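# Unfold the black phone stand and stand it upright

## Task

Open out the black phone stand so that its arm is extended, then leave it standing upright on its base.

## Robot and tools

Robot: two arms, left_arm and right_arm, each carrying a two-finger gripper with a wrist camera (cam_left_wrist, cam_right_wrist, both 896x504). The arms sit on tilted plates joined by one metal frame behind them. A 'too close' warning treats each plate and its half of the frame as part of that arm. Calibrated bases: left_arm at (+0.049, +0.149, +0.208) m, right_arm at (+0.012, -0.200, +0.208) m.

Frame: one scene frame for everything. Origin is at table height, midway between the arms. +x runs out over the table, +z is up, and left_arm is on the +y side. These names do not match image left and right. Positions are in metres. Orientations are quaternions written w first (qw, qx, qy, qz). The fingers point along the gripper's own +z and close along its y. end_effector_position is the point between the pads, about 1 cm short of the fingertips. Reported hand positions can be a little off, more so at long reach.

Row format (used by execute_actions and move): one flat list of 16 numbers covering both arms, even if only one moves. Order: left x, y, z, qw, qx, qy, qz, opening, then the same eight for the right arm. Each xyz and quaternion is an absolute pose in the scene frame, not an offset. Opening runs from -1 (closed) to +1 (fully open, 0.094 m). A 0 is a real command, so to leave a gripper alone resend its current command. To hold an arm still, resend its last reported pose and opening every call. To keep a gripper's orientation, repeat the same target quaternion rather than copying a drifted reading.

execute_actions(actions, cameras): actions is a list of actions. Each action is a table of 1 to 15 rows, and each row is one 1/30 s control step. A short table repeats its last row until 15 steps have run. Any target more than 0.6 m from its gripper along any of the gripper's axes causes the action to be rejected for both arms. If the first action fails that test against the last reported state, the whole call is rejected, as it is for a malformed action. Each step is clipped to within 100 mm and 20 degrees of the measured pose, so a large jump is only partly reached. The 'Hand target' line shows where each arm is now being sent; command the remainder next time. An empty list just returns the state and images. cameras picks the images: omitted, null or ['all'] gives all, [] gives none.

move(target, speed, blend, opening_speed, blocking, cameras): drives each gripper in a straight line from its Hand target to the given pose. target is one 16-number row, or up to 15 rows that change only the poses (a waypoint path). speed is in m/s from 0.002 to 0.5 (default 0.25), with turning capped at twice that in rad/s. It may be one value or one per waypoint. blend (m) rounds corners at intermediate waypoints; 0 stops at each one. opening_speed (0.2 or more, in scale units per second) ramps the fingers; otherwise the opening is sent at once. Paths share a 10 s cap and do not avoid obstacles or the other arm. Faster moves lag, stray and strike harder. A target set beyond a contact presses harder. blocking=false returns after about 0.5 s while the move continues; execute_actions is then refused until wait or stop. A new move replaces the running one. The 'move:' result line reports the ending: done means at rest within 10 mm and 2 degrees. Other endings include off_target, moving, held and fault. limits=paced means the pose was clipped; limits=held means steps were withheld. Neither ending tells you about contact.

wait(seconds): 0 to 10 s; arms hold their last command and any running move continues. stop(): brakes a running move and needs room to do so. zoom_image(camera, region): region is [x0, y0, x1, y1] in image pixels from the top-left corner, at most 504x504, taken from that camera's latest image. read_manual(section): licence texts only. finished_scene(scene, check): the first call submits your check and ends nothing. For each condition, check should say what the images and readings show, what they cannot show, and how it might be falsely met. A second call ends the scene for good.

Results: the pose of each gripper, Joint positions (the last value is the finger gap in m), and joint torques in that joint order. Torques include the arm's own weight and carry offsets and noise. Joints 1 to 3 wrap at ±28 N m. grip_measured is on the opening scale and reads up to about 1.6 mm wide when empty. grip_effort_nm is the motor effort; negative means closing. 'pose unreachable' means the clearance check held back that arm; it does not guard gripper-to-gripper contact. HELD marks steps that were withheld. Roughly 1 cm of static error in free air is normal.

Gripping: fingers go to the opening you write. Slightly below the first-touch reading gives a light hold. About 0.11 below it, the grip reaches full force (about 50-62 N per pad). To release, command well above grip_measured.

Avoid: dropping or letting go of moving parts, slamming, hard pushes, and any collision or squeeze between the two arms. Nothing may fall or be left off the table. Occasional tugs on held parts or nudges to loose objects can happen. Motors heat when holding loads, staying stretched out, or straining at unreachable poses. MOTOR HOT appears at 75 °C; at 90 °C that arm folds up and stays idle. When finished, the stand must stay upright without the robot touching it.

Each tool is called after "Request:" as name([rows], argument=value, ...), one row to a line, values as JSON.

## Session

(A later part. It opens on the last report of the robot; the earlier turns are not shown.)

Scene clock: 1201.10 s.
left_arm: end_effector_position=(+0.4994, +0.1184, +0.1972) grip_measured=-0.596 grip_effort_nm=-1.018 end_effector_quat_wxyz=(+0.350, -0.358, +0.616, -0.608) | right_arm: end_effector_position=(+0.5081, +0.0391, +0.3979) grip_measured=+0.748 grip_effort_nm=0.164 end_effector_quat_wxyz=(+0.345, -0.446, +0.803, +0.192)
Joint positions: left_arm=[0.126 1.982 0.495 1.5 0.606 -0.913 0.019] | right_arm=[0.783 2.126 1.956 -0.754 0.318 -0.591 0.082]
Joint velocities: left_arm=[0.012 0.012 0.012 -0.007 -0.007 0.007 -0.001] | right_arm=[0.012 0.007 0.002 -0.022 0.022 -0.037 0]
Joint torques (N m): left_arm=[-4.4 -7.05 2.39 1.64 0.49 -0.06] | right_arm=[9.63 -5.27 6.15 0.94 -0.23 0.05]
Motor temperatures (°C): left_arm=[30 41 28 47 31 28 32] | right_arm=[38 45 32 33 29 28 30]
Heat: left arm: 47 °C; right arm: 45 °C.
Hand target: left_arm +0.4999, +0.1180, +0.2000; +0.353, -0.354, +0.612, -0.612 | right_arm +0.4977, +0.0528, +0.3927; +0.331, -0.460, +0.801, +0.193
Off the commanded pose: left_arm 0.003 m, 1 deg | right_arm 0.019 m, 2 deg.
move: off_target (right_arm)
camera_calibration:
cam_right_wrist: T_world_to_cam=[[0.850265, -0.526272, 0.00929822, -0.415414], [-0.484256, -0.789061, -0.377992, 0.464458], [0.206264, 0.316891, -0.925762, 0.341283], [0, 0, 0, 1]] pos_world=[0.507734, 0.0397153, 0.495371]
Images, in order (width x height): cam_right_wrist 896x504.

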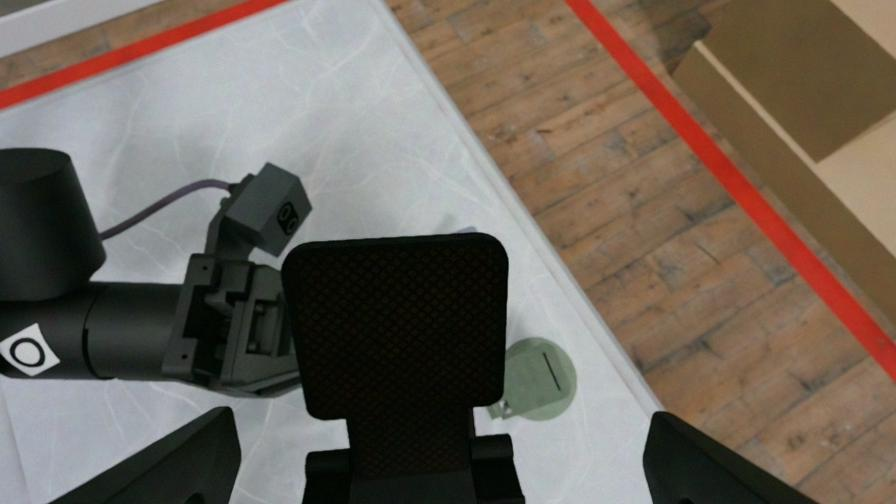

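Request:
move([
  [0.5,0.118,0.2,0.3536,-0.3536,0.6124,-0.6124,-1,0.492,0.066,0.379,0.3314,-0.4619,0.8001,0.1913,0.75],
], speed=0.1, cameras=["cam_right_wrist"])

Scene clock: 1207.20 s.
left_arm: end_effector_position=(+0.4995, +0.1185, +0.1973) grip_measured=-0.596 grip_effort_nm=-1.018 end_effector_quat_wxyz=(+0.350, -0.358, +0.616, -0.608) | right_arm: end_effector_position=(+0.5042, +0.0479, +0.3867) grip_measured=+0.748 grip_effort_nm=0.173 end_effector_quat_wxyz=(+0.341, -0.449, +0.804, +0.190)
Joint positions: left_arm=[0.126 1.982 0.495 1.501 0.606 -0.913 0.019] | right_arm=[0.785 2.138 1.922 -0.719 0.323 -0.591 0.082]
Joint velocities: left_arm=[-0.012 -0.007 0.012 -0.037 -0.081 -0.066 0] | right_arm=[-0.007 -0.007 -0.012 -0.022 -0.022 -0.022 0]
Joint torques (N m): left_arm=[-4.38 -7.06 2.36 1.64 0.47 -0.06] | right_arm=[10.06 -5.96 4.22 1.25 -0.24 0.07]
Motor temperatures (°C): left_arm=[30 41 28 47 31 28 32] | right_arm=[39 44 32 33 29 28 30]
Heat: left arm: 47 °C; right arm: 44 °C.
Hand target: left_arm +0.4999, +0.1180, +0.2000; +0.354, -0.354, +0.612, -0.612 | right_arm +0.4921, +0.0658, +0.3790; +0.331, -0.462, +0.800, +0.191
Off the commanded pose: left_arm 0.003 m, 1 deg | right_arm 0.023 m, 2 deg.
move: off_target (right_arm)
camera_calibration:
cam_right_wrist: T_world_to_cam=[[0.853096, -0.521655, 0.0101252, -0.409322], [-0.481802, -0.795072, -0.368412, 0.460695], [0.200234, 0.309413, -0.929607, 0.333863], [0, 0, 0, 1]] pos_world=[0.504304, 0.0494594, 0.484231]
Images, in order (width x height): cam_right_wrist 896x504.

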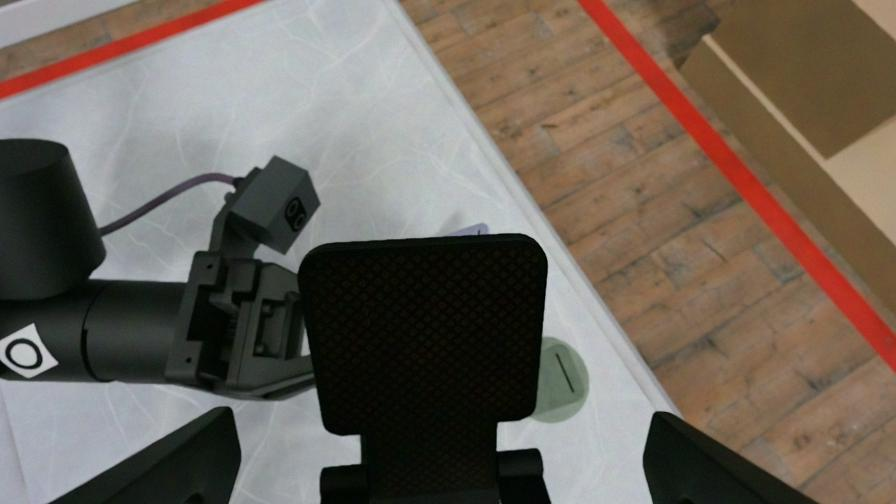

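Request:
move([
  [0.5,0.118,0.2,0.3536,-0.3536,0.6124,-0.6124,-1,0.505,0.0925,0.346,0.3314,-0.4619,0.8001,0.1913,0.75],
], speed=0.06, cameras=["cam_right_wrist"])

Scene clock: 1211.13 s.
left_arm: end_effector_position=(+0.5004, +0.1201, +0.1959) grip_measured=-0.596 grip_effort_nm=-1.018 end_effector_quat_wxyz=(+0.350, -0.365, +0.615, -0.605) | right_arm: end_effector_position=(+0.5053, +0.0821, +0.3575) grip_measured=+0.748 grip_effort_nm=0.164 end_effector_quat_wxyz=(+0.336, -0.454, +0.803, +0.189)
Joint positions: left_arm=[0.126 1.982 0.495 1.501 0.593 -0.92 0.019] | right_arm=[0.785 2.236 1.922 -0.633 0.323 -0.595 0.082]
Joint velocities: left_arm=[0.002 -0.007 -0.002 -0.007 -0.022 0.007 0] | right_arm=[-0.002 0.007 -0.007 -0.022 0.022 -0.007 0]
Joint torques (N m): left_arm=[-4.46 -7.09 2.36 1.64 0.64 0.03] | right_arm=[7.72 -5.89 6.28 1.29 -0.38 -0.16]
Motor temperatures (°C): left_arm=[30 41 28 47 31 28 32] | right_arm=[39 44 31 34 29 28 29]
Heat: left arm: 47 °C; right arm: 44 °C.
Hand target: left_arm +0.5000, +0.1180, +0.2000; +0.354, -0.354, +0.612, -0.612 | right_arm +0.5054, +0.0924, +0.3461; +0.331, -0.462, +0.800, +0.191
Off the commanded pose: left_arm 0.005 m, 2 deg | right_arm 0.016 m, 1 deg.
move: off_target (right_arm)
camera_calibration:
cam_right_wrist: T_world_to_cam=[[0.858221, -0.513141, 0.0119545, -0.396121], [-0.475111, -0.802999, -0.359808, 0.471781], [0.194231, 0.303115, -0.93295, 0.300643], [0, 0, 0, 1]] pos_world=[0.505713, 0.0844452, 0.454971]
Images, in order (width x height): cam_right_wrist 896x504.

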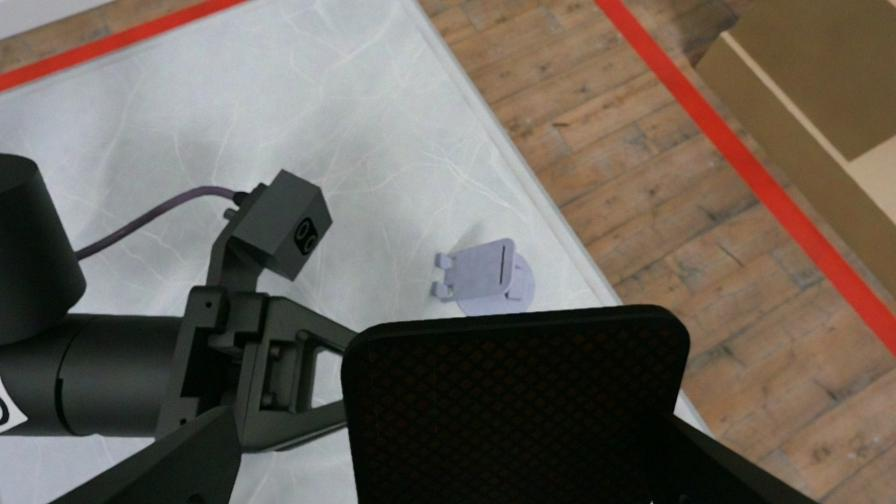

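Request:
move([
  [0.5,0.118,0.2,0.3536,-0.3536,0.6124,-0.6124,-1,0.511,0.075,0.372,0.3314,-0.4619,0.8001,0.1913,0.75],
], speed=0.1, cameras=["cam_right_wrist"])

Scene clock: 1214.63 s.
left_arm: end_effector_position=(+0.5004, +0.1201, +0.1959) grip_measured=-0.596 grip_effort_nm=-1.018 end_effector_quat_wxyz=(+0.350, -0.365, +0.615, -0.605) | right_arm: end_effector_position=(+0.5146, +0.0713, +0.3763) grip_measured=+0.748 grip_effort_nm=0.159 end_effector_quat_wxyz=(+0.341, -0.451, +0.803, +0.189)
Joint positions: left_arm=[0.126 1.982 0.495 1.501 0.593 -0.92 0.019] | right_arm=[0.785 2.236 2.008 -0.707 0.323 -0.596 0.082]
Joint velocities: left_arm=[0.017 0.022 0.007 0.022 -0.037 -0.007 0] | right_arm=[-0.007 -0.007 -0.012 -0.022 -0.051 -0.022 0]
Joint torques (N m): left_arm=[-4.48 -6.95 2.37 1.65 0.64 0.03] | right_arm=[8.36 -7.39 6.3 0.95 -0.35 -0.1]
Motor temperatures (°C): left_arm=[30 41 28 47 31 28 32] | right_arm=[39 43 31 34 29 28 29]
Heat: left arm: 47 °C; right arm: 43 °C.
Hand target: left_arm +0.4999, +0.1180, +0.2000; +0.354, -0.354, +0.612, -0.612 | right_arm +0.5107, +0.0746, +0.3720; +0.332, -0.462, +0.800, +0.191
Off the commanded pose: left_arm 0.005 m, 2 deg | right_arm 0.007 m, 2 deg.
move: done
camera_calibration:
cam_right_wrist: T_world_to_cam=[[0.854492, -0.519275, 0.0140172, -0.408255], [-0.478306, -0.797029, -0.368739, 0.47893], [0.202649, 0.30838, -0.929427, 0.313579], [0, 0, 0, 1]] pos_world=[0.51438, 0.073023, 0.473772]
Images, in order (width x height): cam_right_wrist 896x504.

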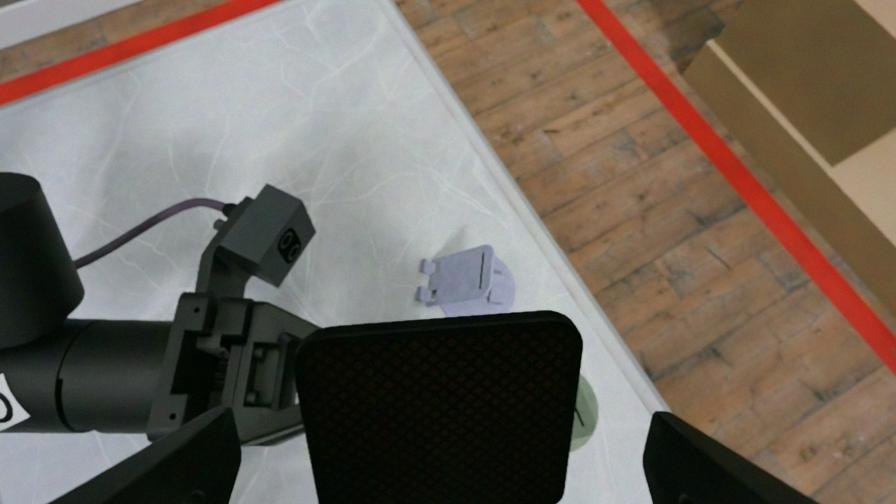

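Request:
move([
  [0.5,0.118,0.2,0.3536,-0.3536,0.6124,-0.6124,-1,0.518,0.089,0.356,0.3314,-0.4619,0.8001,0.1913,0.75],
], speed=0.05, cameras=["cam_right_wrist"])

Scene clock: 1218.50 s.
left_arm: end_effector_position=(+0.5004, +0.1202, +0.1960) grip_measured=-0.596 grip_effort_nm=-1.013 end_effector_quat_wxyz=(+0.350, -0.365, +0.615, -0.605) | right_arm: end_effector_position=(+0.5177, +0.0793, +0.3652) grip_measured=+0.748 grip_effort_nm=0.159 end_effector_quat_wxyz=(+0.335, -0.455, +0.803, +0.187)
Joint positions: left_arm=[0.126 1.982 0.495 1.502 0.593 -0.92 0.019] | right_arm=[0.778 2.277 2.036 -0.706 0.323 -0.602 0.082]
Joint velocities: left_arm=[0.022 -0.022 0.012 -0.007 -0.022 -0.022 0] | right_arm=[-0.007 -0.022 0.002 -0.007 -0.066 0.007 0]
Joint torques (N m): left_arm=[-4.52 -6.94 2.36 1.66 0.62 0.02] | right_arm=[7.99 -6.72 6.35 1.21 -0.45 -0.17]
Motor temperatures (°C): left_arm=[30 40 28 47 31 28 32] | right_arm=[39 43 31 33 29 28 29]
Heat: left arm: 47 °C; right arm: 43 °C.
Hand target: left_arm +0.5000, +0.1180, +0.2000; +0.354, -0.354, +0.612, -0.612 | right_arm +0.5179, +0.0888, +0.3561; +0.332, -0.462, +0.800, +0.191
Off the commanded pose: left_arm 0.005 m, 2 deg | right_arm 0.013 m, 1 deg.
move: off_target (right_arm)
camera_calibration:
cam_right_wrist: T_world_to_cam=[[0.857905, -0.513604, 0.0145218, -0.408971], [-0.475595, -0.804478, -0.355843, 0.47717], [0.194445, 0.298373, -0.934433, 0.307064], [0, 0, 0, 1]] pos_world=[0.51809, 0.0822035, 0.462668]
Images, in order (width x height): cam_right_wrist 896x504.

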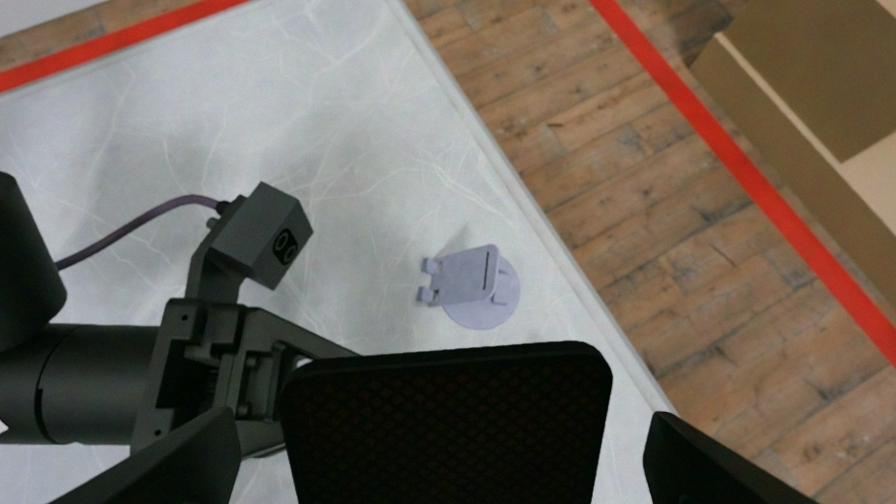

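Request:
move([
  [0.5,0.118,0.2,0.3536,-0.3536,0.6124,-0.6124,-1,0.520,0.095,0.347,0.3314,-0.4619,0.8001,0.1913,0.75],
], speed=0.05, cameras=["cam_right_wrist"])

Scene clock: 1220.80 s.
left_arm: end_effector_position=(+0.5004, +0.1202, +0.1960) grip_measured=-0.596 grip_effort_nm=-1.013 end_effector_quat_wxyz=(+0.350, -0.365, +0.615, -0.605) | right_arm: end_effector_position=(+0.5210, +0.0836, +0.3583) grip_measured=+0.748 grip_effort_nm=0.159 end_effector_quat_wxyz=(+0.337, -0.454, +0.804, +0.185)
Joint positions: left_arm=[0.126 1.982 0.495 1.502 0.593 -0.92 0.019] | right_arm=[0.772 2.295 2.036 -0.683 0.323 -0.608 0.082]
Joint velocities: left_arm=[-0.012 -0.002 -0.007 -0.066 0.022 -0.022 0] | right_arm=[0.012 0.002 -0.002 -0.066 -0.066 -0.051 0]
Joint torques (N m): left_arm=[-4.46 -7.04 2.43 1.64 0.61 0.03] | right_arm=[8.14 -6.52 5.9 1.29 -0.52 -0.11]
Motor temperatures (°C): left_arm=[30 40 28 47 31 28 32] | right_arm=[39 43 31 33 29 28 29]
Heat: left arm: 47 °C; right arm: 43 °C.
Hand target: left_arm +0.4999, +0.1180, +0.2000; +0.354, -0.354, +0.612, -0.612 | right_arm +0.5199, +0.0945, +0.3471; +0.332, -0.462, +0.800, +0.191
Off the commanded pose: left_arm 0.005 m, 2 deg | right_arm 0.016 m, 1 deg.
move: off_target (right_arm)
camera_calibration:
cam_right_wrist: T_world_to_cam=[[0.8558, -0.517005, 0.0176825, -0.409265], [-0.477718, -0.802959, -0.35643, 0.480907], [0.198474, 0.296586, -0.934155, 0.296661], [0, 0, 0, 1]] pos_world=[0.521107, 0.0865714, 0.455774]
Images, in order (width x height): cam_right_wrist 896x504.

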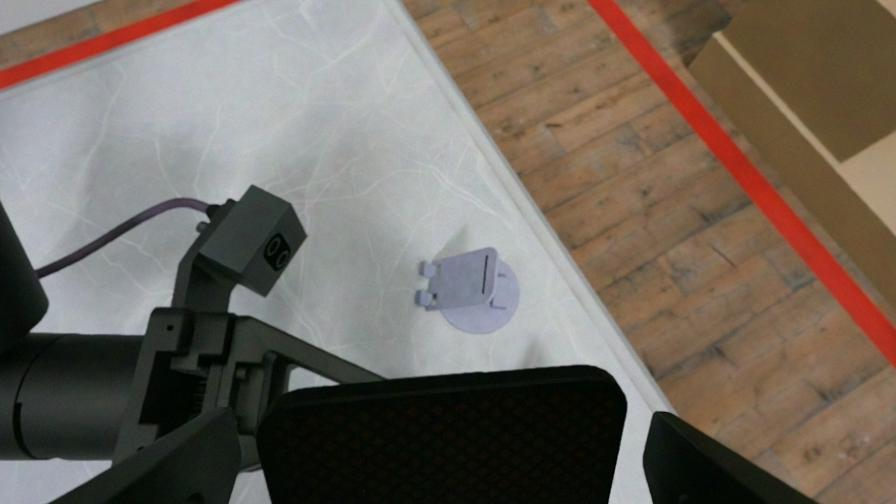

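Request:
move([
  [0.5,0.118,0.2,0.3536,-0.3536,0.6124,-0.6124,-1,0.521,0.097,0.341,0.3314,-0.4619,0.8001,0.1913,0.5],
], opening_speed=0.4, speed=0.05, cameras=["cam_right_wrist"])

Request:
move([
  [0.5,0.118,0.2,0.3536,-0.3536,0.6124,-0.6124,-1,0.521,0.097,0.341,0.3314,-0.4619,0.8001,0.1913,0],
], opening_speed=0.25, speed=0.05)

Scene clock: 1225.20 s.
left_arm: end_effector_position=(+0.5004, +0.1202, +0.1960) grip_measured=-0.596 grip_effort_nm=-1.013 end_effector_quat_wxyz=(+0.350, -0.365, +0.615, -0.605) | right_arm: end_effector_position=(+0.5258, +0.0828, +0.3589) grip_measured=+0.502 grip_effort_nm=-0.076 end_effector_quat_wxyz=(+0.343, -0.449, +0.804, +0.185)
Joint positions: left_arm=[0.126 1.982 0.495 1.502 0.593 -0.92 0.019] | right_arm=[0.766 2.295 2.036 -0.665 0.32 -0.613 0.071]
Joint velocities: left_arm=[-0.017 0.017 -0.007 0.051 0.022 -0.037 0] | right_arm=[-0.012 -0.002 0.012 -0.007 -0.081 -0.007 0]
Joint torques (N m): left_arm=[-4.48 -6.89 2.44 1.65 0.63 0.04] | right_arm=[7.92 -6.3 5.09 1.25 -0.52 -0.15]
Motor temperatures (°C): left_arm=[30 40 28 47 31 28 32] | right_arm=[39 43 31 34 29 28 29]
Heat: left arm: 47 °C; right arm: 43 °C.
Hand target: left_arm +0.4999, +0.1180, +0.2000; +0.354, -0.354, +0.612, -0.612 | right_arm +0.5205, +0.0964, +0.3413; +0.332, -0.462, +0.800, +0.191
Off the commanded pose: left_arm 0.005 m, 2 deg | right_arm 0.023 m, 2 deg.
move: off_target (right_arm)
camera_calibration:
cam_right_wrist: T_world_to_cam=[[0.850669, -0.525292, 0.020764, -0.411494], [-0.482039, -0.795167, -0.367898, 0.4885], [0.209764, 0.30295, -0.929634, 0.288444], [0, 0, 0, 1]] pos_world=[0.525016, 0.0849007, 0.456409]
Images, in order (width x height): cam_right_wrist 896x504.

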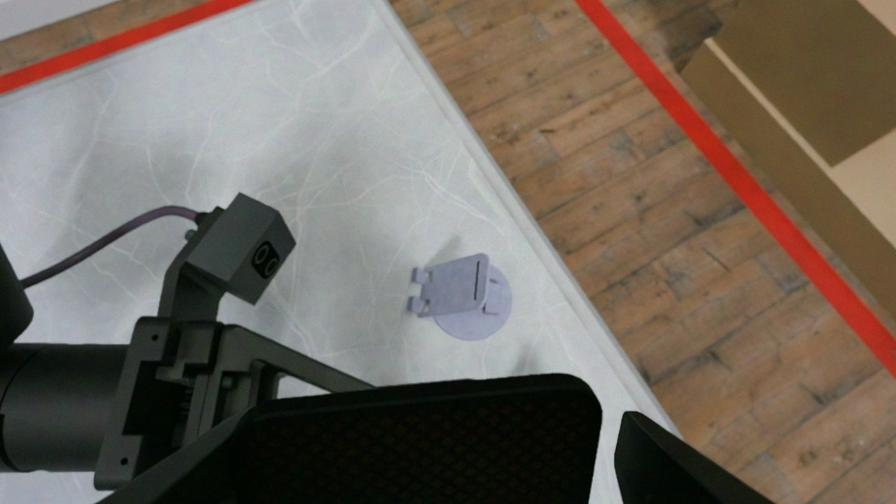

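Scene clock: 1227.40 s.
left_arm: end_effector_position=(+0.5004, +0.1202, +0.1960) grip_measured=-0.596 grip_effort_nm=-1.013 end_effector_quat_wxyz=(+0.350, -0.365, +0.615, -0.605) | right_arm: end_effector_position=(+0.5243, +0.0853, +0.3574) grip_measured=+0.319 grip_effort_nm=-0.994 end_effector_quat_wxyz=(+0.342, -0.452, +0.802, +0.188)
Joint positions: left_arm=[0.126 1.982 0.495 1.502 0.593 -0.92 0.019] | right_arm=[0.766 2.299 2.036 -0.665 0.312 -0.615 0.062]
Joint velocities: left_arm=[0.002 -0.012 -0.022 0.081 0.007 -0.037 0] | right_arm=[-0.007 0.007 -0.002 0.066 0.007 -0.081 0.001]
Joint torques (N m): left_arm=[-4.48 -6.9 2.39 1.65 0.63 0.04] | right_arm=[8.14 -6.34 5.24 1.33 -0.45 -0.11]
Motor temperatures (°C): left_arm=[30 40 28 47 31 28 32] | right_arm=[38 43 31 34 29 28 29]
Heat: left arm: 47 °C; right arm: 43 °C.
Hand target: left_arm +0.4999, +0.1180, +0.2000; +0.354, -0.354, +0.612, -0.612 | right_arm +0.5207, +0.0966, +0.3411; +0.331, -0.462, +0.800, +0.191
Off the commanded pose: left_arm 0.005 m, 2 deg | right_arm 0.020 m, 2 deg.
move: off_target (right_arm)
camera_calibration:
cam_left_wrist: T_world_to_cam=[[0.0483284, 0.0094033, 0.998787, -0.22251], [-0.811794, -0.582225, 0.0447618, 0.508987], [0.58194, -0.812973, -0.0205044, -0.103259], [0, 0, 0, 1]] pos_world=[0.484037, 0.21449, 0.19734]
cam_right_wrist: T_world_to_cam=[[0.855209, -0.518001, 0.0170788, -0.410612], [-0.476192, -0.798338, -0.368644, 0.486685], [0.204593, 0.307135, -0.929414, 0.288886], [0, 0, 0, 1]] pos_world=[0.523811, 0.0871146, 0.454921]

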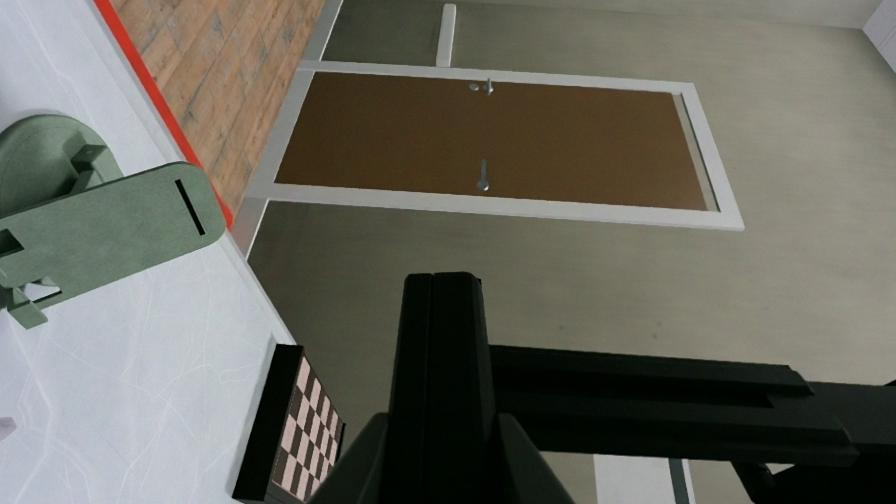

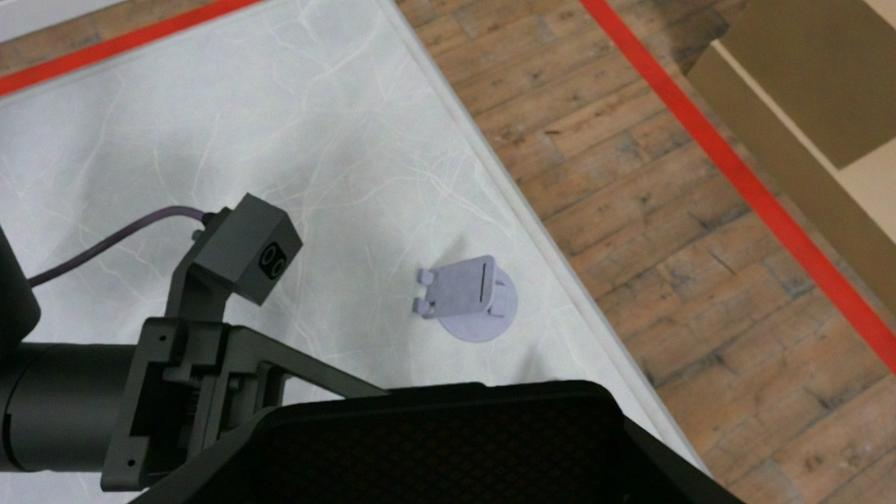

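Request:
move([
  [0.5,0.118,0.2,0.3536,-0.3536,0.6124,-0.6124,-1,0.521,0.095,0.353,0.3314,-0.4619,0.8001,0.1913,0],
], speed=0.03, cameras=[])

Request:
move([
  [0.5,0.118,0.2,0.3536,-0.3536,0.6124,-0.6124,-0.25,0.521,0.095,0.353,0.3314,-0.4619,0.8001,0.1913,0],
], opening_speed=0.3)

Scene clock: 1231.47 s.
left_arm: end_effector_position=(+0.5005, +0.1203, +0.1962) grip_measured=-0.596 grip_effort_nm=-1.013 end_effector_quat_wxyz=(+0.351, -0.365, +0.615, -0.605) | right_arm: end_effector_position=(+0.5247, +0.0847, +0.3584) grip_measured=+0.319 grip_effort_nm=-0.989 end_effector_quat_wxyz=(+0.339, -0.454, +0.802, +0.188)
Joint positions: left_arm=[0.126 1.982 0.495 1.503 0.593 -0.92 0.019] | right_arm=[0.766 2.307 2.059 -0.688 0.312 -0.615 0.062]
Joint velocities: left_arm=[0.017 -0.017 -0.017 0.037 0.007 -0.007 0.001] | right_arm=[-0.002 -0.012 -0.012 -0.007 -0.022 0.037 -0.001]
Joint torques (N m): left_arm=[-4.42 -7.02 2.37 1.63 0.62 0.03] | right_arm=[9.42 -6.9 6.75 1.01 -0.41 -0.05]
Motor temperatures (°C): left_arm=[30 40 28 47 31 28 32] | right_arm=[38 43 31 34 29 28 30]
Heat: left arm: 47 °C; right arm: 43 °C.
Hand target: left_arm +0.5000, +0.1180, +0.2000; +0.354, -0.354, +0.612, -0.612 | right_arm +0.5209, +0.0948, +0.3531; +0.332, -0.462, +0.800, +0.191
Off the commanded pose: left_arm 0.005 m, 2 deg | right_arm 0.012 m, 1 deg.
move: off_target (right_arm)
No camera images: "cameras" was empty.

Scene clock: 1234.17 s.
left_arm: end_effector_position=(+0.5010, +0.1212, +0.1988) grip_measured=-0.251 grip_effort_nm=0.081 end_effector_quat_wxyz=(+0.356, -0.361, +0.612, -0.607) | right_arm: end_effector_position=(+0.5258, +0.0843, +0.3597) grip_measured=+0.319 grip_effort_nm=-0.984 end_effector_quat_wxyz=(+0.340, -0.453, +0.802, +0.188)
Joint positions: left_arm=[0.126 1.982 0.495 1.515 0.598 -0.92 0.035] | right_arm=[0.766 2.307 2.063 -0.688 0.312 -0.615 0.062]
Joint velocities: left_arm=[-0.027 0.012 -0.017 0.007 0.051 -0.022 0.001] | right_arm=[-0.012 0.007 0.012 -0.007 -0.051 0.037 0]
Joint torques (N m): left_arm=[-4.41 -6.99 2.39 1.48 0.58 0.04] | right_arm=[9.36 -6.87 6.38 1.03 -0.34 0.03]
Motor temperatures (°C): left_arm=[30 40 28 47 31 28 31] | right_arm=[39 43 31 33 29 28 30]
Heat: left arm: 47 °C; right arm: 43 °C.
Hand target: left_arm +0.5000, +0.1180, +0.2000; +0.354, -0.354, +0.612, -0.612 | right_arm +0.5209, +0.0948, +0.3530; +0.332, -0.462, +0.800, +0.191
Off the commanded pose: left_arm 0.004 m, 1 deg | right_arm 0.013 m, 1 deg.
move: off_target (right_arm)
camera_calibration:
cam_left_wrist: T_world_to_cam=[[0.0342329, 0.00850915, 0.999378, -0.218359], [-0.81047, -0.584864, 0.0327418, 0.511998], [0.584779, -0.811086, -0.0131252, -0.105857], [0, 0, 0, 1]] pos_world=[0.484337, 0.215448, 0.20007]
cam_right_wrist: T_world_to_cam=[[0.856555, -0.515795, 0.0163898, -0.413013], [-0.475008, -0.800439, -0.365601, 0.48591], [0.201694, 0.305372, -0.930627, 0.29307], [0, 0, 0, 1]] pos_world=[0.525469, 0.0864155, 0.457158]

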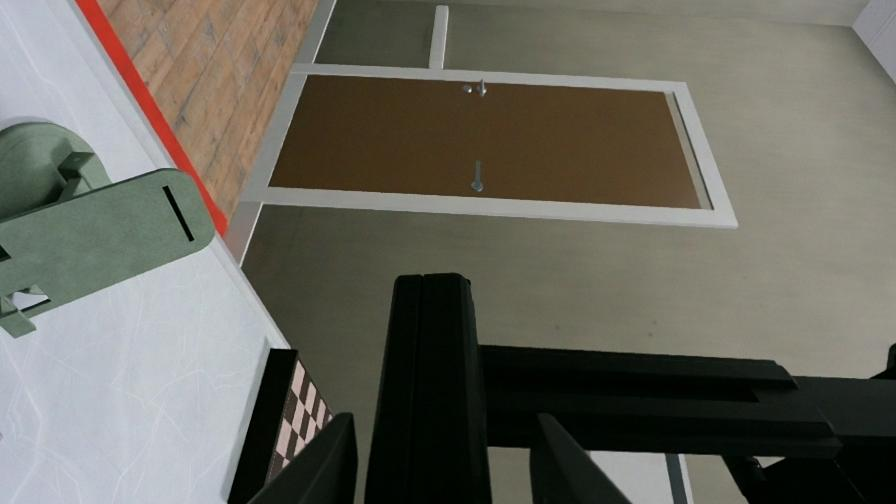

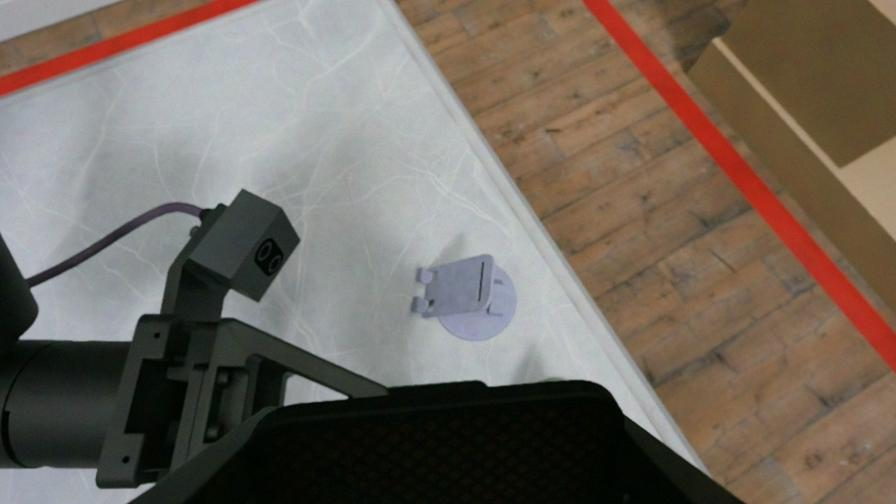

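Request:
move([
  [0.415,0.168,0.2,0.3536,-0.3536,0.6124,-0.6124,-0.2,0.521,0.095,0.353,0.3314,-0.4619,0.8001,0.1913,0],
], speed=0.1)

Scene clock: 1237.73 s.
left_arm: end_effector_position=(+0.4164, +0.1661, +0.1946) grip_measured=-0.201 grip_effort_nm=0.081 end_effector_quat_wxyz=(+0.335, -0.360, +0.624, -0.607) | right_arm: end_effector_position=(+0.5258, +0.0843, +0.3597) grip_measured=+0.319 grip_effort_nm=-0.979 end_effector_quat_wxyz=(+0.340, -0.453, +0.802, +0.188)
Joint positions: left_arm=[0.405 1.833 0.217 1.584 0.888 -0.894 0.038] | right_arm=[0.766 2.307 2.063 -0.688 0.312 -0.615 0.062]
Joint velocities: left_arm=[0.027 -0.027 -0.012 0.022 -0.051 -0.095 -0.001] | right_arm=[-0.012 -0.017 0.007 0.022 -0.022 0.007 -0.001]
Joint torques (N m): left_arm=[-1.78 -7.71 -0.02 1.34 0.62 0.12] | right_arm=[9.18 -6.93 6.42 1.02 -0.33 0.01]
Motor temperatures (°C): left_arm=[30 41 28 47 31 28 31] | right_arm=[39 43 31 33 29 28 30]
Heat: left arm: 47 °C; right arm: 43 °C.
Hand target: left_arm +0.4152, +0.1684, +0.1991; +0.343, -0.350, +0.624, -0.608 | right_arm +0.5209, +0.0948, +0.3530; +0.332, -0.462, +0.800, +0.191
Off the commanded pose: left_arm 0.006 m, 3 deg | right_arm 0.013 m, 1 deg.
joint sent to its limit (left arm) — joint 4 (wrist pitch), upper limit. The joint targets still meet the commanded pose.
move: off_target (left_arm, right_arm)
camera_calibration:
cam_left_wrist: T_world_to_cam=[[0.0661204, 0.0070615, 0.997787, -0.224313], [-0.829746, -0.555023, 0.0589128, 0.467721], [0.55421, -0.831805, -0.0308391, -0.000389901], [0, 0, 0, 1]] pos_world=[0.403138, 0.260856, 0.19625]
cam_right_wrist: T_world_to_cam=[[0.856555, -0.515795, 0.0163898, -0.413013], [-0.475008, -0.800439, -0.365601, 0.48591], [0.201694, 0.305372, -0.930627, 0.29307], [0, 0, 0, 1]] pos_world=[0.525469, 0.0864155, 0.457158]

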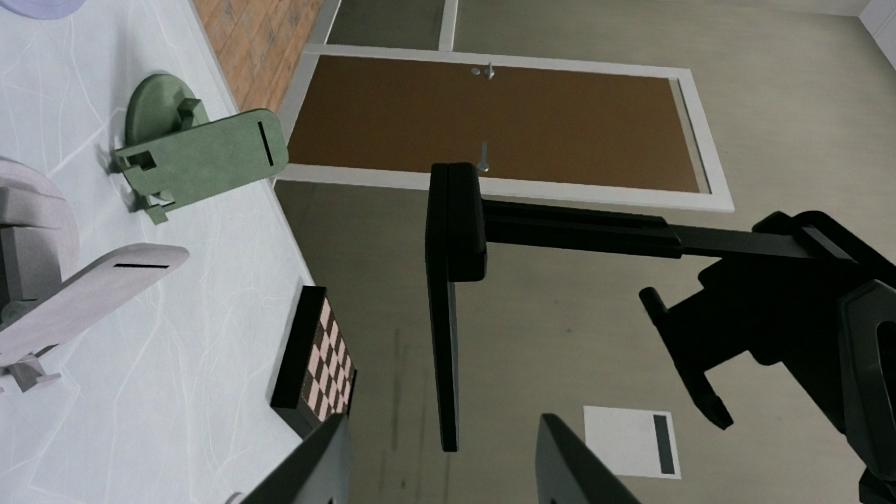

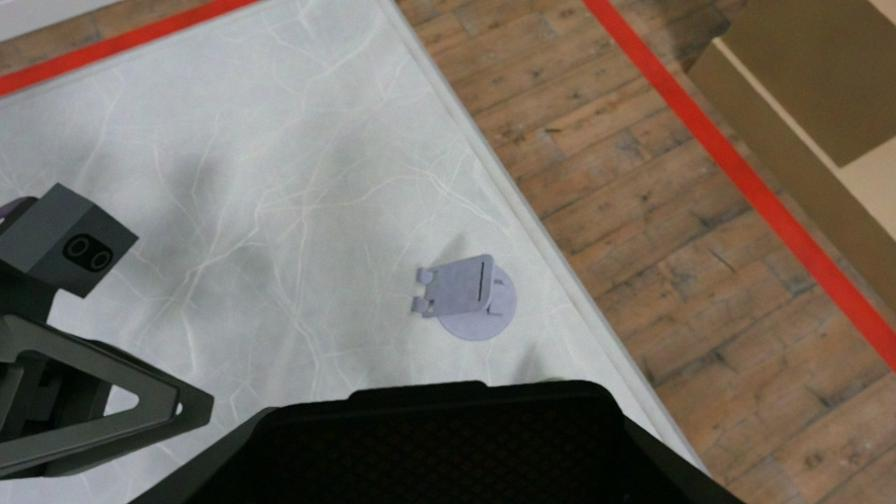

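Request:
move([
  [0.39,0.24,0.26,0.3536,-0.3536,0.6124,-0.6124,-0.2,0.521,0.095,0.353,0.3714,-0.4495,0.7786,0.2144,0],
  [0.39,0.32,0.27,0.12,-0.387,0.913,0.051,-0.2,0.505,0.085,0.355,0.3714,-0.4495,0.7786,0.2144,0],
], speed=0.15)

Scene clock: 1253.53 s.
left_arm: end_effector_position=(+0.3866, +0.3203, +0.2682) grip_measured=-0.201 grip_effort_nm=0.081 end_effector_quat_wxyz=(+0.115, -0.384, +0.915, +0.044) | right_arm: end_effector_position=(+0.5018, +0.0908, +0.3326) grip_measured=+0.319 grip_effort_nm=-0.984 end_effector_quat_wxyz=(+0.349, -0.461, +0.790, +0.205)
Joint positions: left_arm=[-0.132 1.179 1.166 -1.035 -0.786 -0.723 0.038] | right_arm=[0.753 2.222 1.792 -0.488 0.262 -0.645 0.062]
Joint velocities: left_arm=[-0.022 0.017 0.007 0.022 -0.081 -0.022 -0.001] | right_arm=[-0.017 0.002 -0.012 0.007 -0.022 -0.066 0]
Joint torques (N m): left_arm=[-3.79 -3.52 9.91 0.14 -0.3 -0.1] | right_arm=[8.98 -12.31 4.26 1.34 -0.55 -0.04]
Motor temperatures (°C): left_arm=[30 41 29 46 31 28 30] | right_arm=[39 45 31 34 29 28 31]
Heat: left arm: 46 °C; right arm: 45 °C.
Hand target: left_arm +0.3909, +0.3196, +0.2721; +0.119, -0.380, +0.916, +0.047 | right_arm +0.5052, +0.0854, +0.3549; +0.372, -0.452, +0.782, +0.215
Off the commanded pose: left_arm 0.004 m, 1 deg | right_arm 0.023 m, 3 deg.
move: off_target (right_arm)
camera_calibration:
cam_left_wrist: T_world_to_cam=[[0.72882, -0.684703, -0.00191434, -0.0634522], [-0.671821, -0.715642, 0.191085, 0.479259], [-0.132207, -0.137981, -0.981572, 0.444769], [0, 0, 0, 1]] pos_world=[0.427023, 0.360902, 0.344872]
cam_right_wrist: T_world_to_cam=[[0.871966, -0.489495, 0.00836962, -0.39613], [-0.446287, -0.801792, -0.397438, 0.466091], [0.201255, 0.342817, -0.917591, 0.263265], [0, 0, 0, 1]] pos_world=[0.500439, 0.089553, 0.430127]

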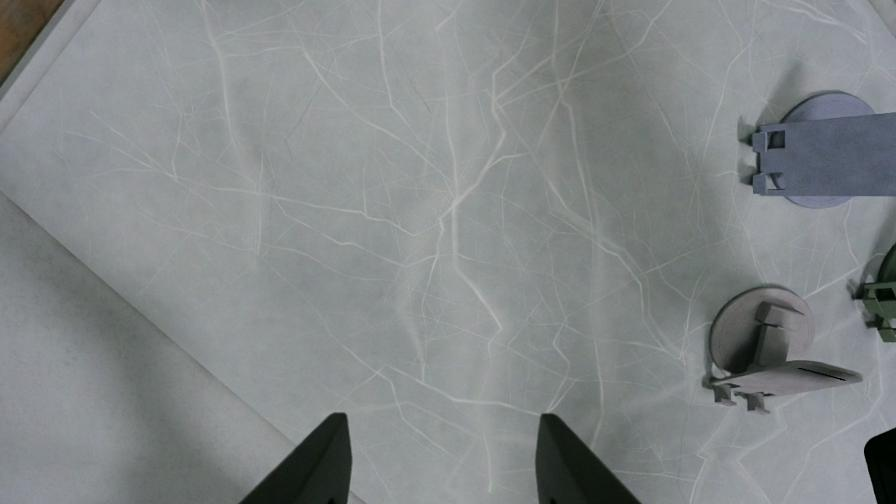

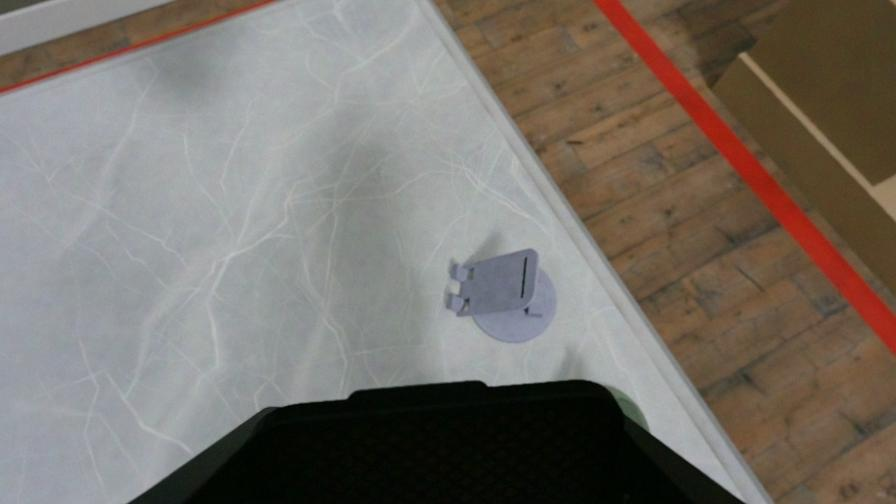

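Request:
move([
  [0.39,0.32,0.27,0.12,-0.387,0.913,0.051,-0.2,0.395,0.11,0.355,0.3714,-0.4495,0.7786,0.2144,0],
  [0.39,0.32,0.27,0.12,-0.387,0.913,0.051,-0.2,0.395,0.11,0.235,0.3714,-0.4495,0.7786,0.2144,0],
], speed=0.12)

Scene clock: 1262.77 s.
left_arm: end_effector_position=(+0.3863, +0.3220, +0.2684) grip_measured=-0.201 grip_effort_nm=0.076 end_effector_quat_wxyz=(+0.117, -0.391, +0.912, +0.048) | right_arm: end_effector_position=(+0.4031, +0.1053, +0.2413) grip_measured=+0.319 grip_effort_nm=-0.984 end_effector_quat_wxyz=(+0.375, -0.442, +0.789, +0.205)
Joint positions: left_arm=[-0.132 1.179 1.166 -1.036 -0.796 -0.739 0.038] | right_arm=[0.777 2.131 1.097 0.174 0.276 -0.623 0.062]
Joint velocities: left_arm=[0.007 -0.007 -0.002 -0.022 -0.051 -0.051 -0.002] | right_arm=[-0.012 -0.027 -0.002 0.037 -0.007 0.022 0]
Joint torques (N m): left_arm=[-3.63 -3.48 8.77 0.27 -0.28 -0.11] | right_arm=[6.86 -5.59 3.99 1.43 -0.64 -0.14]
Motor temperatures (°C): left_arm=[30 40 31 44 31 28 30] | right_arm=[39 45 31 34 29 28 31]
Heat: left arm: 44 °C; right arm: 45 °C.
Hand target: left_arm +0.3900, +0.3199, +0.2701; +0.120, -0.387, +0.913, +0.051 | right_arm +0.3957, +0.1131, +0.2350; +0.373, -0.452, +0.782, +0.216
Off the commanded pose: left_arm 0.005 m, 1 deg | right_arm 0.011 m, 2 deg.
move: off_target (right_arm)
camera_calibration:
cam_left_wrist: T_world_to_cam=[[0.740177, -0.672388, -0.00569004, -0.0693387], [-0.65999, -0.728096, 0.185175, 0.481226], [-0.128653, -0.133307, -0.982689, 0.442618], [0, 0, 0, 1]] pos_world=[0.425871, 0.362761, 0.34545]
cam_right_wrist: T_world_to_cam=[[0.851656, -0.523801, 0.0177141, -0.292697], [-0.46321, -0.768093, -0.44212, 0.411445], [0.245189, 0.368329, -0.896781, 0.168884], [0, 0, 0, 1]] pos_world=[0.398454, 0.100508, 0.338545]

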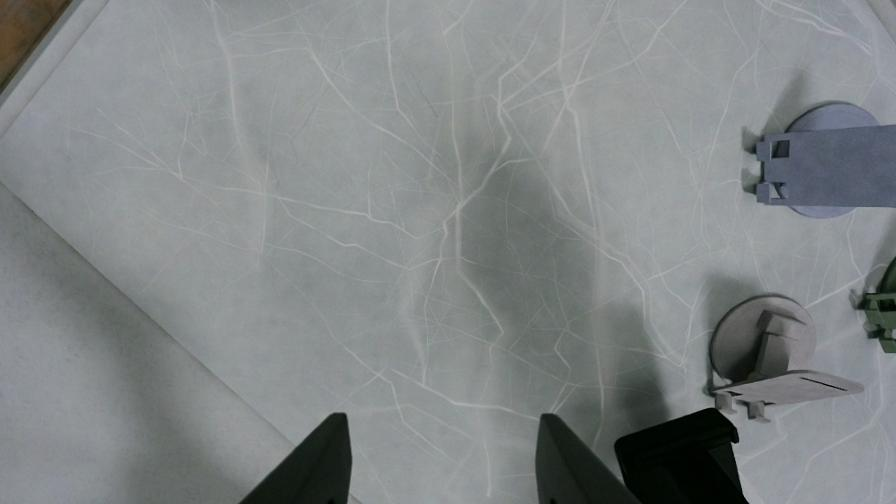

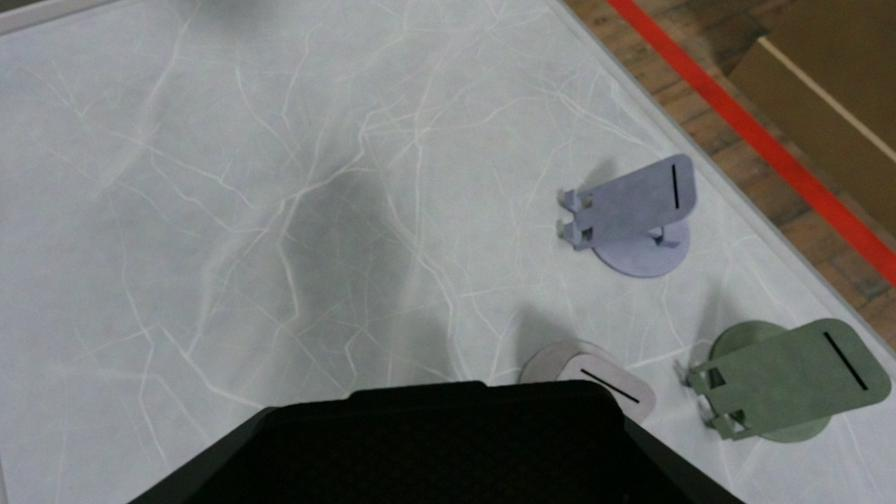

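Request:
move([
  [0.37,0.37,0.23,0.4305,0.561,0.561,-0.4305,-0.2,0.365,0.15,0.235,0.3714,-0.4495,0.7786,0.2144,0],
], speed=0.15)

Scene clock: 1279.97 s.
left_arm: end_effector_position=(+0.3634, +0.3724, +0.2298) grip_measured=-0.201 grip_effort_nm=0.076 end_effector_quat_wxyz=(+0.296, +0.473, +0.772, -0.304) | right_arm: end_effector_position=(+0.3739, +0.1384, +0.2353) grip_measured=+0.319 grip_effort_nm=-0.979 end_effector_quat_wxyz=(+0.370, -0.447, +0.787, +0.211)
Joint positions: left_arm=[0.86 1.607 1.674 -1.551 0.567 2.099 0.038] | right_arm=[0.853 2.22 1.097 0.232 0.311 -0.562 0.062]
Joint velocities: left_arm=[-0.022 -0.007 -0.002 0.007 -0.007 -0.051 0] | right_arm=[-0.007 0.002 0.007 0.007 0.007 0.022 0]
Joint torques (N m): left_arm=[-2.19 -8.72 9.03 -1.34 0.32 0.08] | right_arm=[9.05 -5.39 5.05 1.51 -0.28 0.08]
Motor temperatures (°C): left_arm=[29 41 31 43 31 28 29] | right_arm=[39 43 31 35 29 28 31]
Heat: left arm: 43 °C; right arm: 43 °C.
Hand target: left_arm +0.3670, +0.3700, +0.2246; +0.298, +0.476, +0.765, -0.314 | right_arm +0.3653, +0.1505, +0.2354; +0.372, -0.451, +0.782, +0.216
Off the commanded pose: left_arm 0.007 m, 34 deg; orientation clipped | right_arm 0.015 m, 1 deg.
joint sent to its limit (left arm) — joint 4 (wrist pitch), lower limit; joint 6 (wrist roll), upper limit. The joint targets are off in position and orientation.
move: off_target (left_arm, right_arm); limits=paced
camera_calibration:
cam_left_wrist: T_world_to_cam=[[-0.899524, -0.390655, 0.195562, 0.425935], [-0.436866, 0.806523, -0.398332, -0.00857846], [-0.00211494, -0.443743, -0.896151, 0.458161], [0, 0, 0, 1]] pos_world=[0.38036, 0.376618, 0.323868]
cam_right_wrist: T_world_to_cam=[[0.86019, -0.509906, 0.0082736, -0.253234], [-0.454666, -0.774148, -0.440425, 0.417934], [0.230981, 0.375088, -0.897751, 0.163132], [0, 0, 0, 1]] pos_world=[0.370169, 0.133229, 0.332616]

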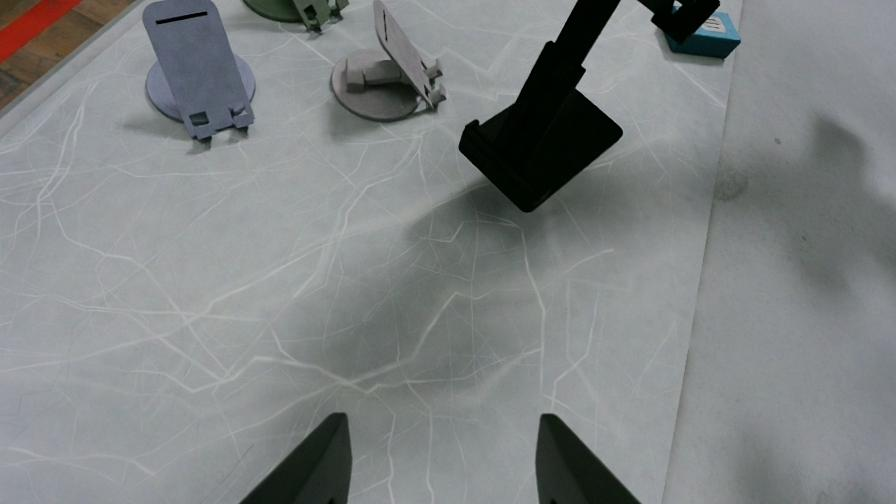

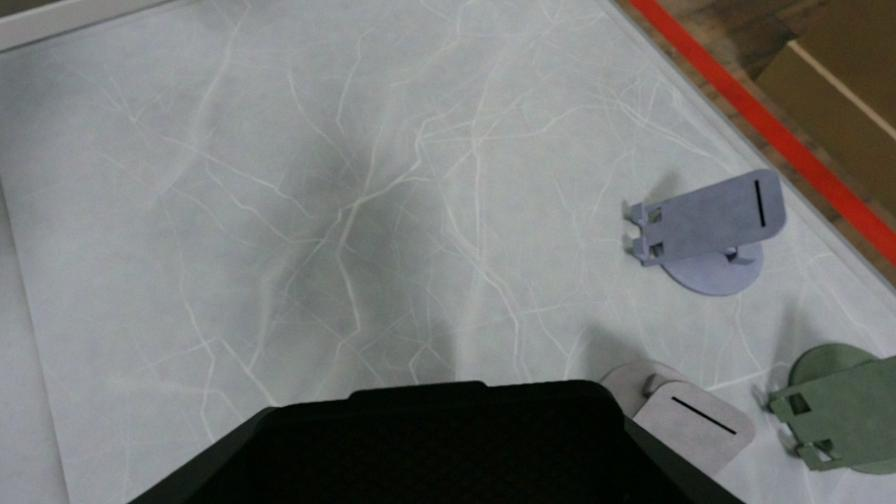

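Request:
move([
  [0.367,0.37,0.225,0.298,0.476,0.765,-0.314,-0.2,0.365,0.15,0.195,0.3714,-0.4495,0.7786,0.2144,0],
], speed=0.06, cameras=["cam_left_wrist"])

Scene clock: 1286.00 s.
left_arm: end_effector_position=(+0.3633, +0.3725, +0.2297) grip_measured=-0.201 grip_effort_nm=0.076 end_effector_quat_wxyz=(+0.296, +0.473, +0.772, -0.304) | right_arm: end_effector_position=(+0.3753, +0.1437, +0.2050) grip_measured=+0.319 grip_effort_nm=-0.989 end_effector_quat_wxyz=(+0.378, -0.440, +0.788, +0.205)
Joint positions: left_arm=[0.86 1.607 1.674 -1.551 0.567 2.099 0.038] | right_arm=[0.817 2.304 1.071 0.373 0.301 -0.594 0.062]
Joint velocities: left_arm=[-0.017 -0.007 -0.017 0.022 -0.081 0.007 0] | right_arm=[-0.022 -0.012 -0.002 -0.139 0.007 0.037 -0.001]
Joint torques (N m): left_arm=[-2.28 -8.91 8.81 -1.34 0.34 0.06] | right_arm=[6.78 -5.64 3.41 1.5 -0.6 -0.16]
Motor temperatures (°C): left_arm=[29 41 31 43 31 28 29] | right_arm=[39 42 31 35 29 28 31]
Heat: left arm: 43 °C; right arm: 42 °C.
Hand target: left_arm +0.3669, +0.3698, +0.2250; +0.298, +0.476, +0.765, -0.314 | right_arm +0.3650, +0.1499, +0.1949; +0.373, -0.451, +0.782, +0.215
Off the commanded pose: left_arm 0.006 m, 1 deg | right_arm 0.016 m, 2 deg.
joint sent to its limit (left arm) — joint 6 (wrist roll), upper limit. The joint targets still meet the commanded pose.
move: off_target (right_arm)
camera_calibration:
cam_left_wrist: T_world_to_cam=[[-0.899747, -0.390167, 0.19551, 0.42578], [-0.436404, 0.807016, -0.39784, -0.0091511], [-0.00255582, -0.443276, -0.896381, 0.45815], [0, 0, 0, 1]] pos_world=[0.380272, 0.376598, 0.323793]
Images, in order (width x height): cam_left_wrist 896x504.

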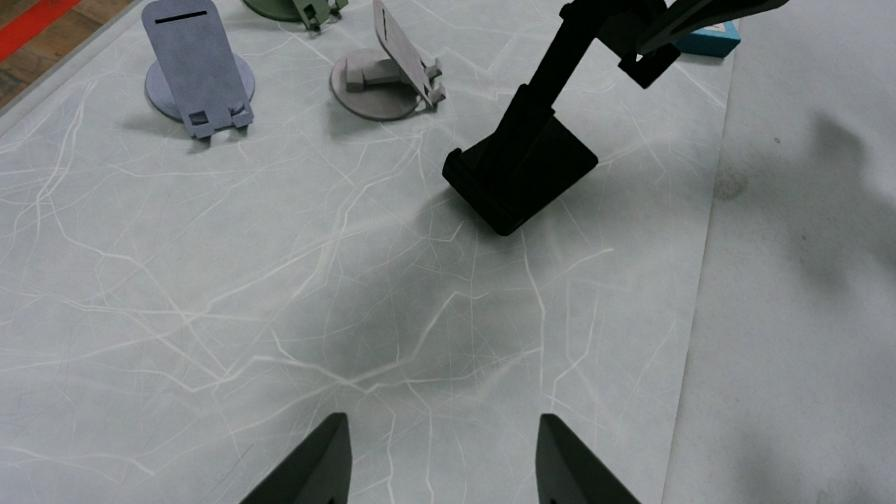

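Request:
move([
  [0.367,0.37,0.225,0.298,0.476,0.765,-0.314,-0.2,0.365,0.15,0.176,0.3714,-0.4495,0.7786,0.2144,0],
], speed=0.04, cameras=["cam_left_wrist"])

Request:
zoom_image(camera="cam_left_wrist", region=[400, 60, 650, 280])

Scene clock: 1289.07 s.
left_arm: end_effector_position=(+0.3633, +0.3725, +0.2297) grip_measured=-0.201 grip_effort_nm=0.076 end_effector_quat_wxyz=(+0.296, +0.473, +0.772, -0.304) | right_arm: end_effector_position=(+0.3756, +0.1440, +0.1867) grip_measured=+0.319 grip_effort_nm=-0.984 end_effector_quat_wxyz=(+0.379, -0.440, +0.788, +0.205)
Joint positions: left_arm=[0.86 1.607 1.674 -1.551 0.567 2.099 0.038] | right_arm=[0.788 2.346 1.06 0.433 0.283 -0.617 0.062]
Joint velocities: left_arm=[-0.002 0.022 -0.012 -0.051 -0.007 0.037 0.001] | right_arm=[0.007 0.007 0.002 0.022 0.066 -0.037 0]
Joint torques (N m): left_arm=[-2.21 -8.79 8.66 -1.35 0.38 0.08] | right_arm=[6.58 -5.93 3.06 1.51 -0.58 -0.14]
Motor temperatures (°C): left_arm=[29 41 31 43 31 28 29] | right_arm=[38 42 31 35 29 28 31]
Heat: left arm: 43 °C; right arm: 42 °C.
Hand target: left_arm +0.3669, +0.3698, +0.2250; +0.298, +0.476, +0.765, -0.314 | right_arm +0.3651, +0.1498, +0.1763; +0.373, -0.451, +0.782, +0.215
Off the commanded pose: left_arm 0.006 m, 1 deg | right_arm 0.016 m, 2 deg.
joint sent to its limit (left arm) — joint 6 (wrist roll), upper limit. The joint targets still meet the commanded pose.
move: off_target (right_arm)
camera_calibration:
cam_left_wrist: T_world_to_cam=[[-0.899747, -0.390167, 0.19551, 0.42578], [-0.436404, 0.807016, -0.39784, -0.0091511], [-0.00255582, -0.443276, -0.896381, 0.45815], [0, 0, 0, 1]] pos_world=[0.380272, 0.376598, 0.323793]
Images, in order (width x height): cam_left_wrist 896x504.

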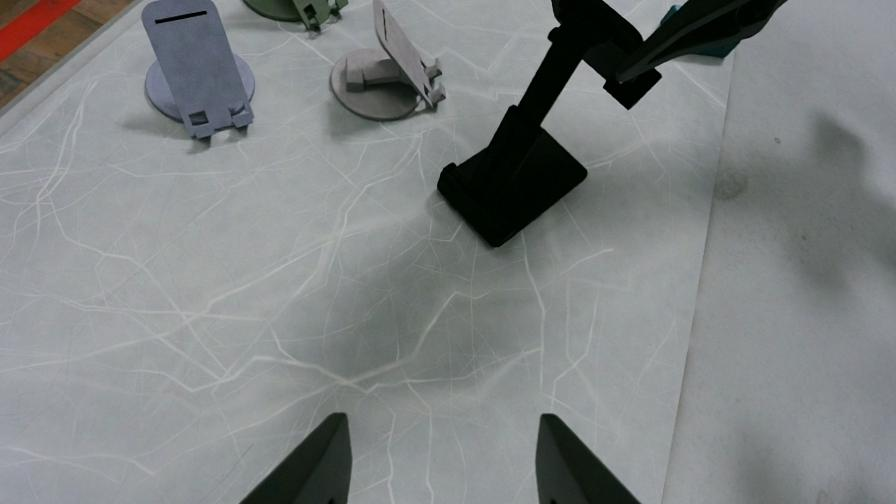

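Scaled by 2.016.

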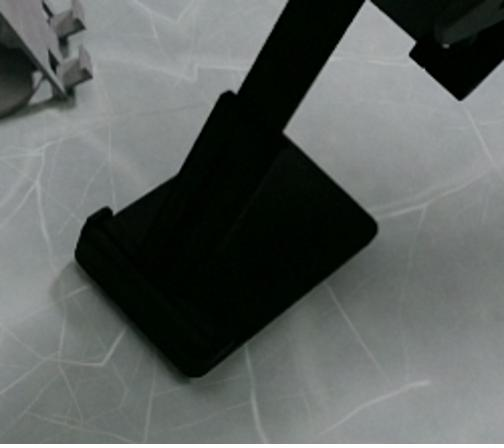

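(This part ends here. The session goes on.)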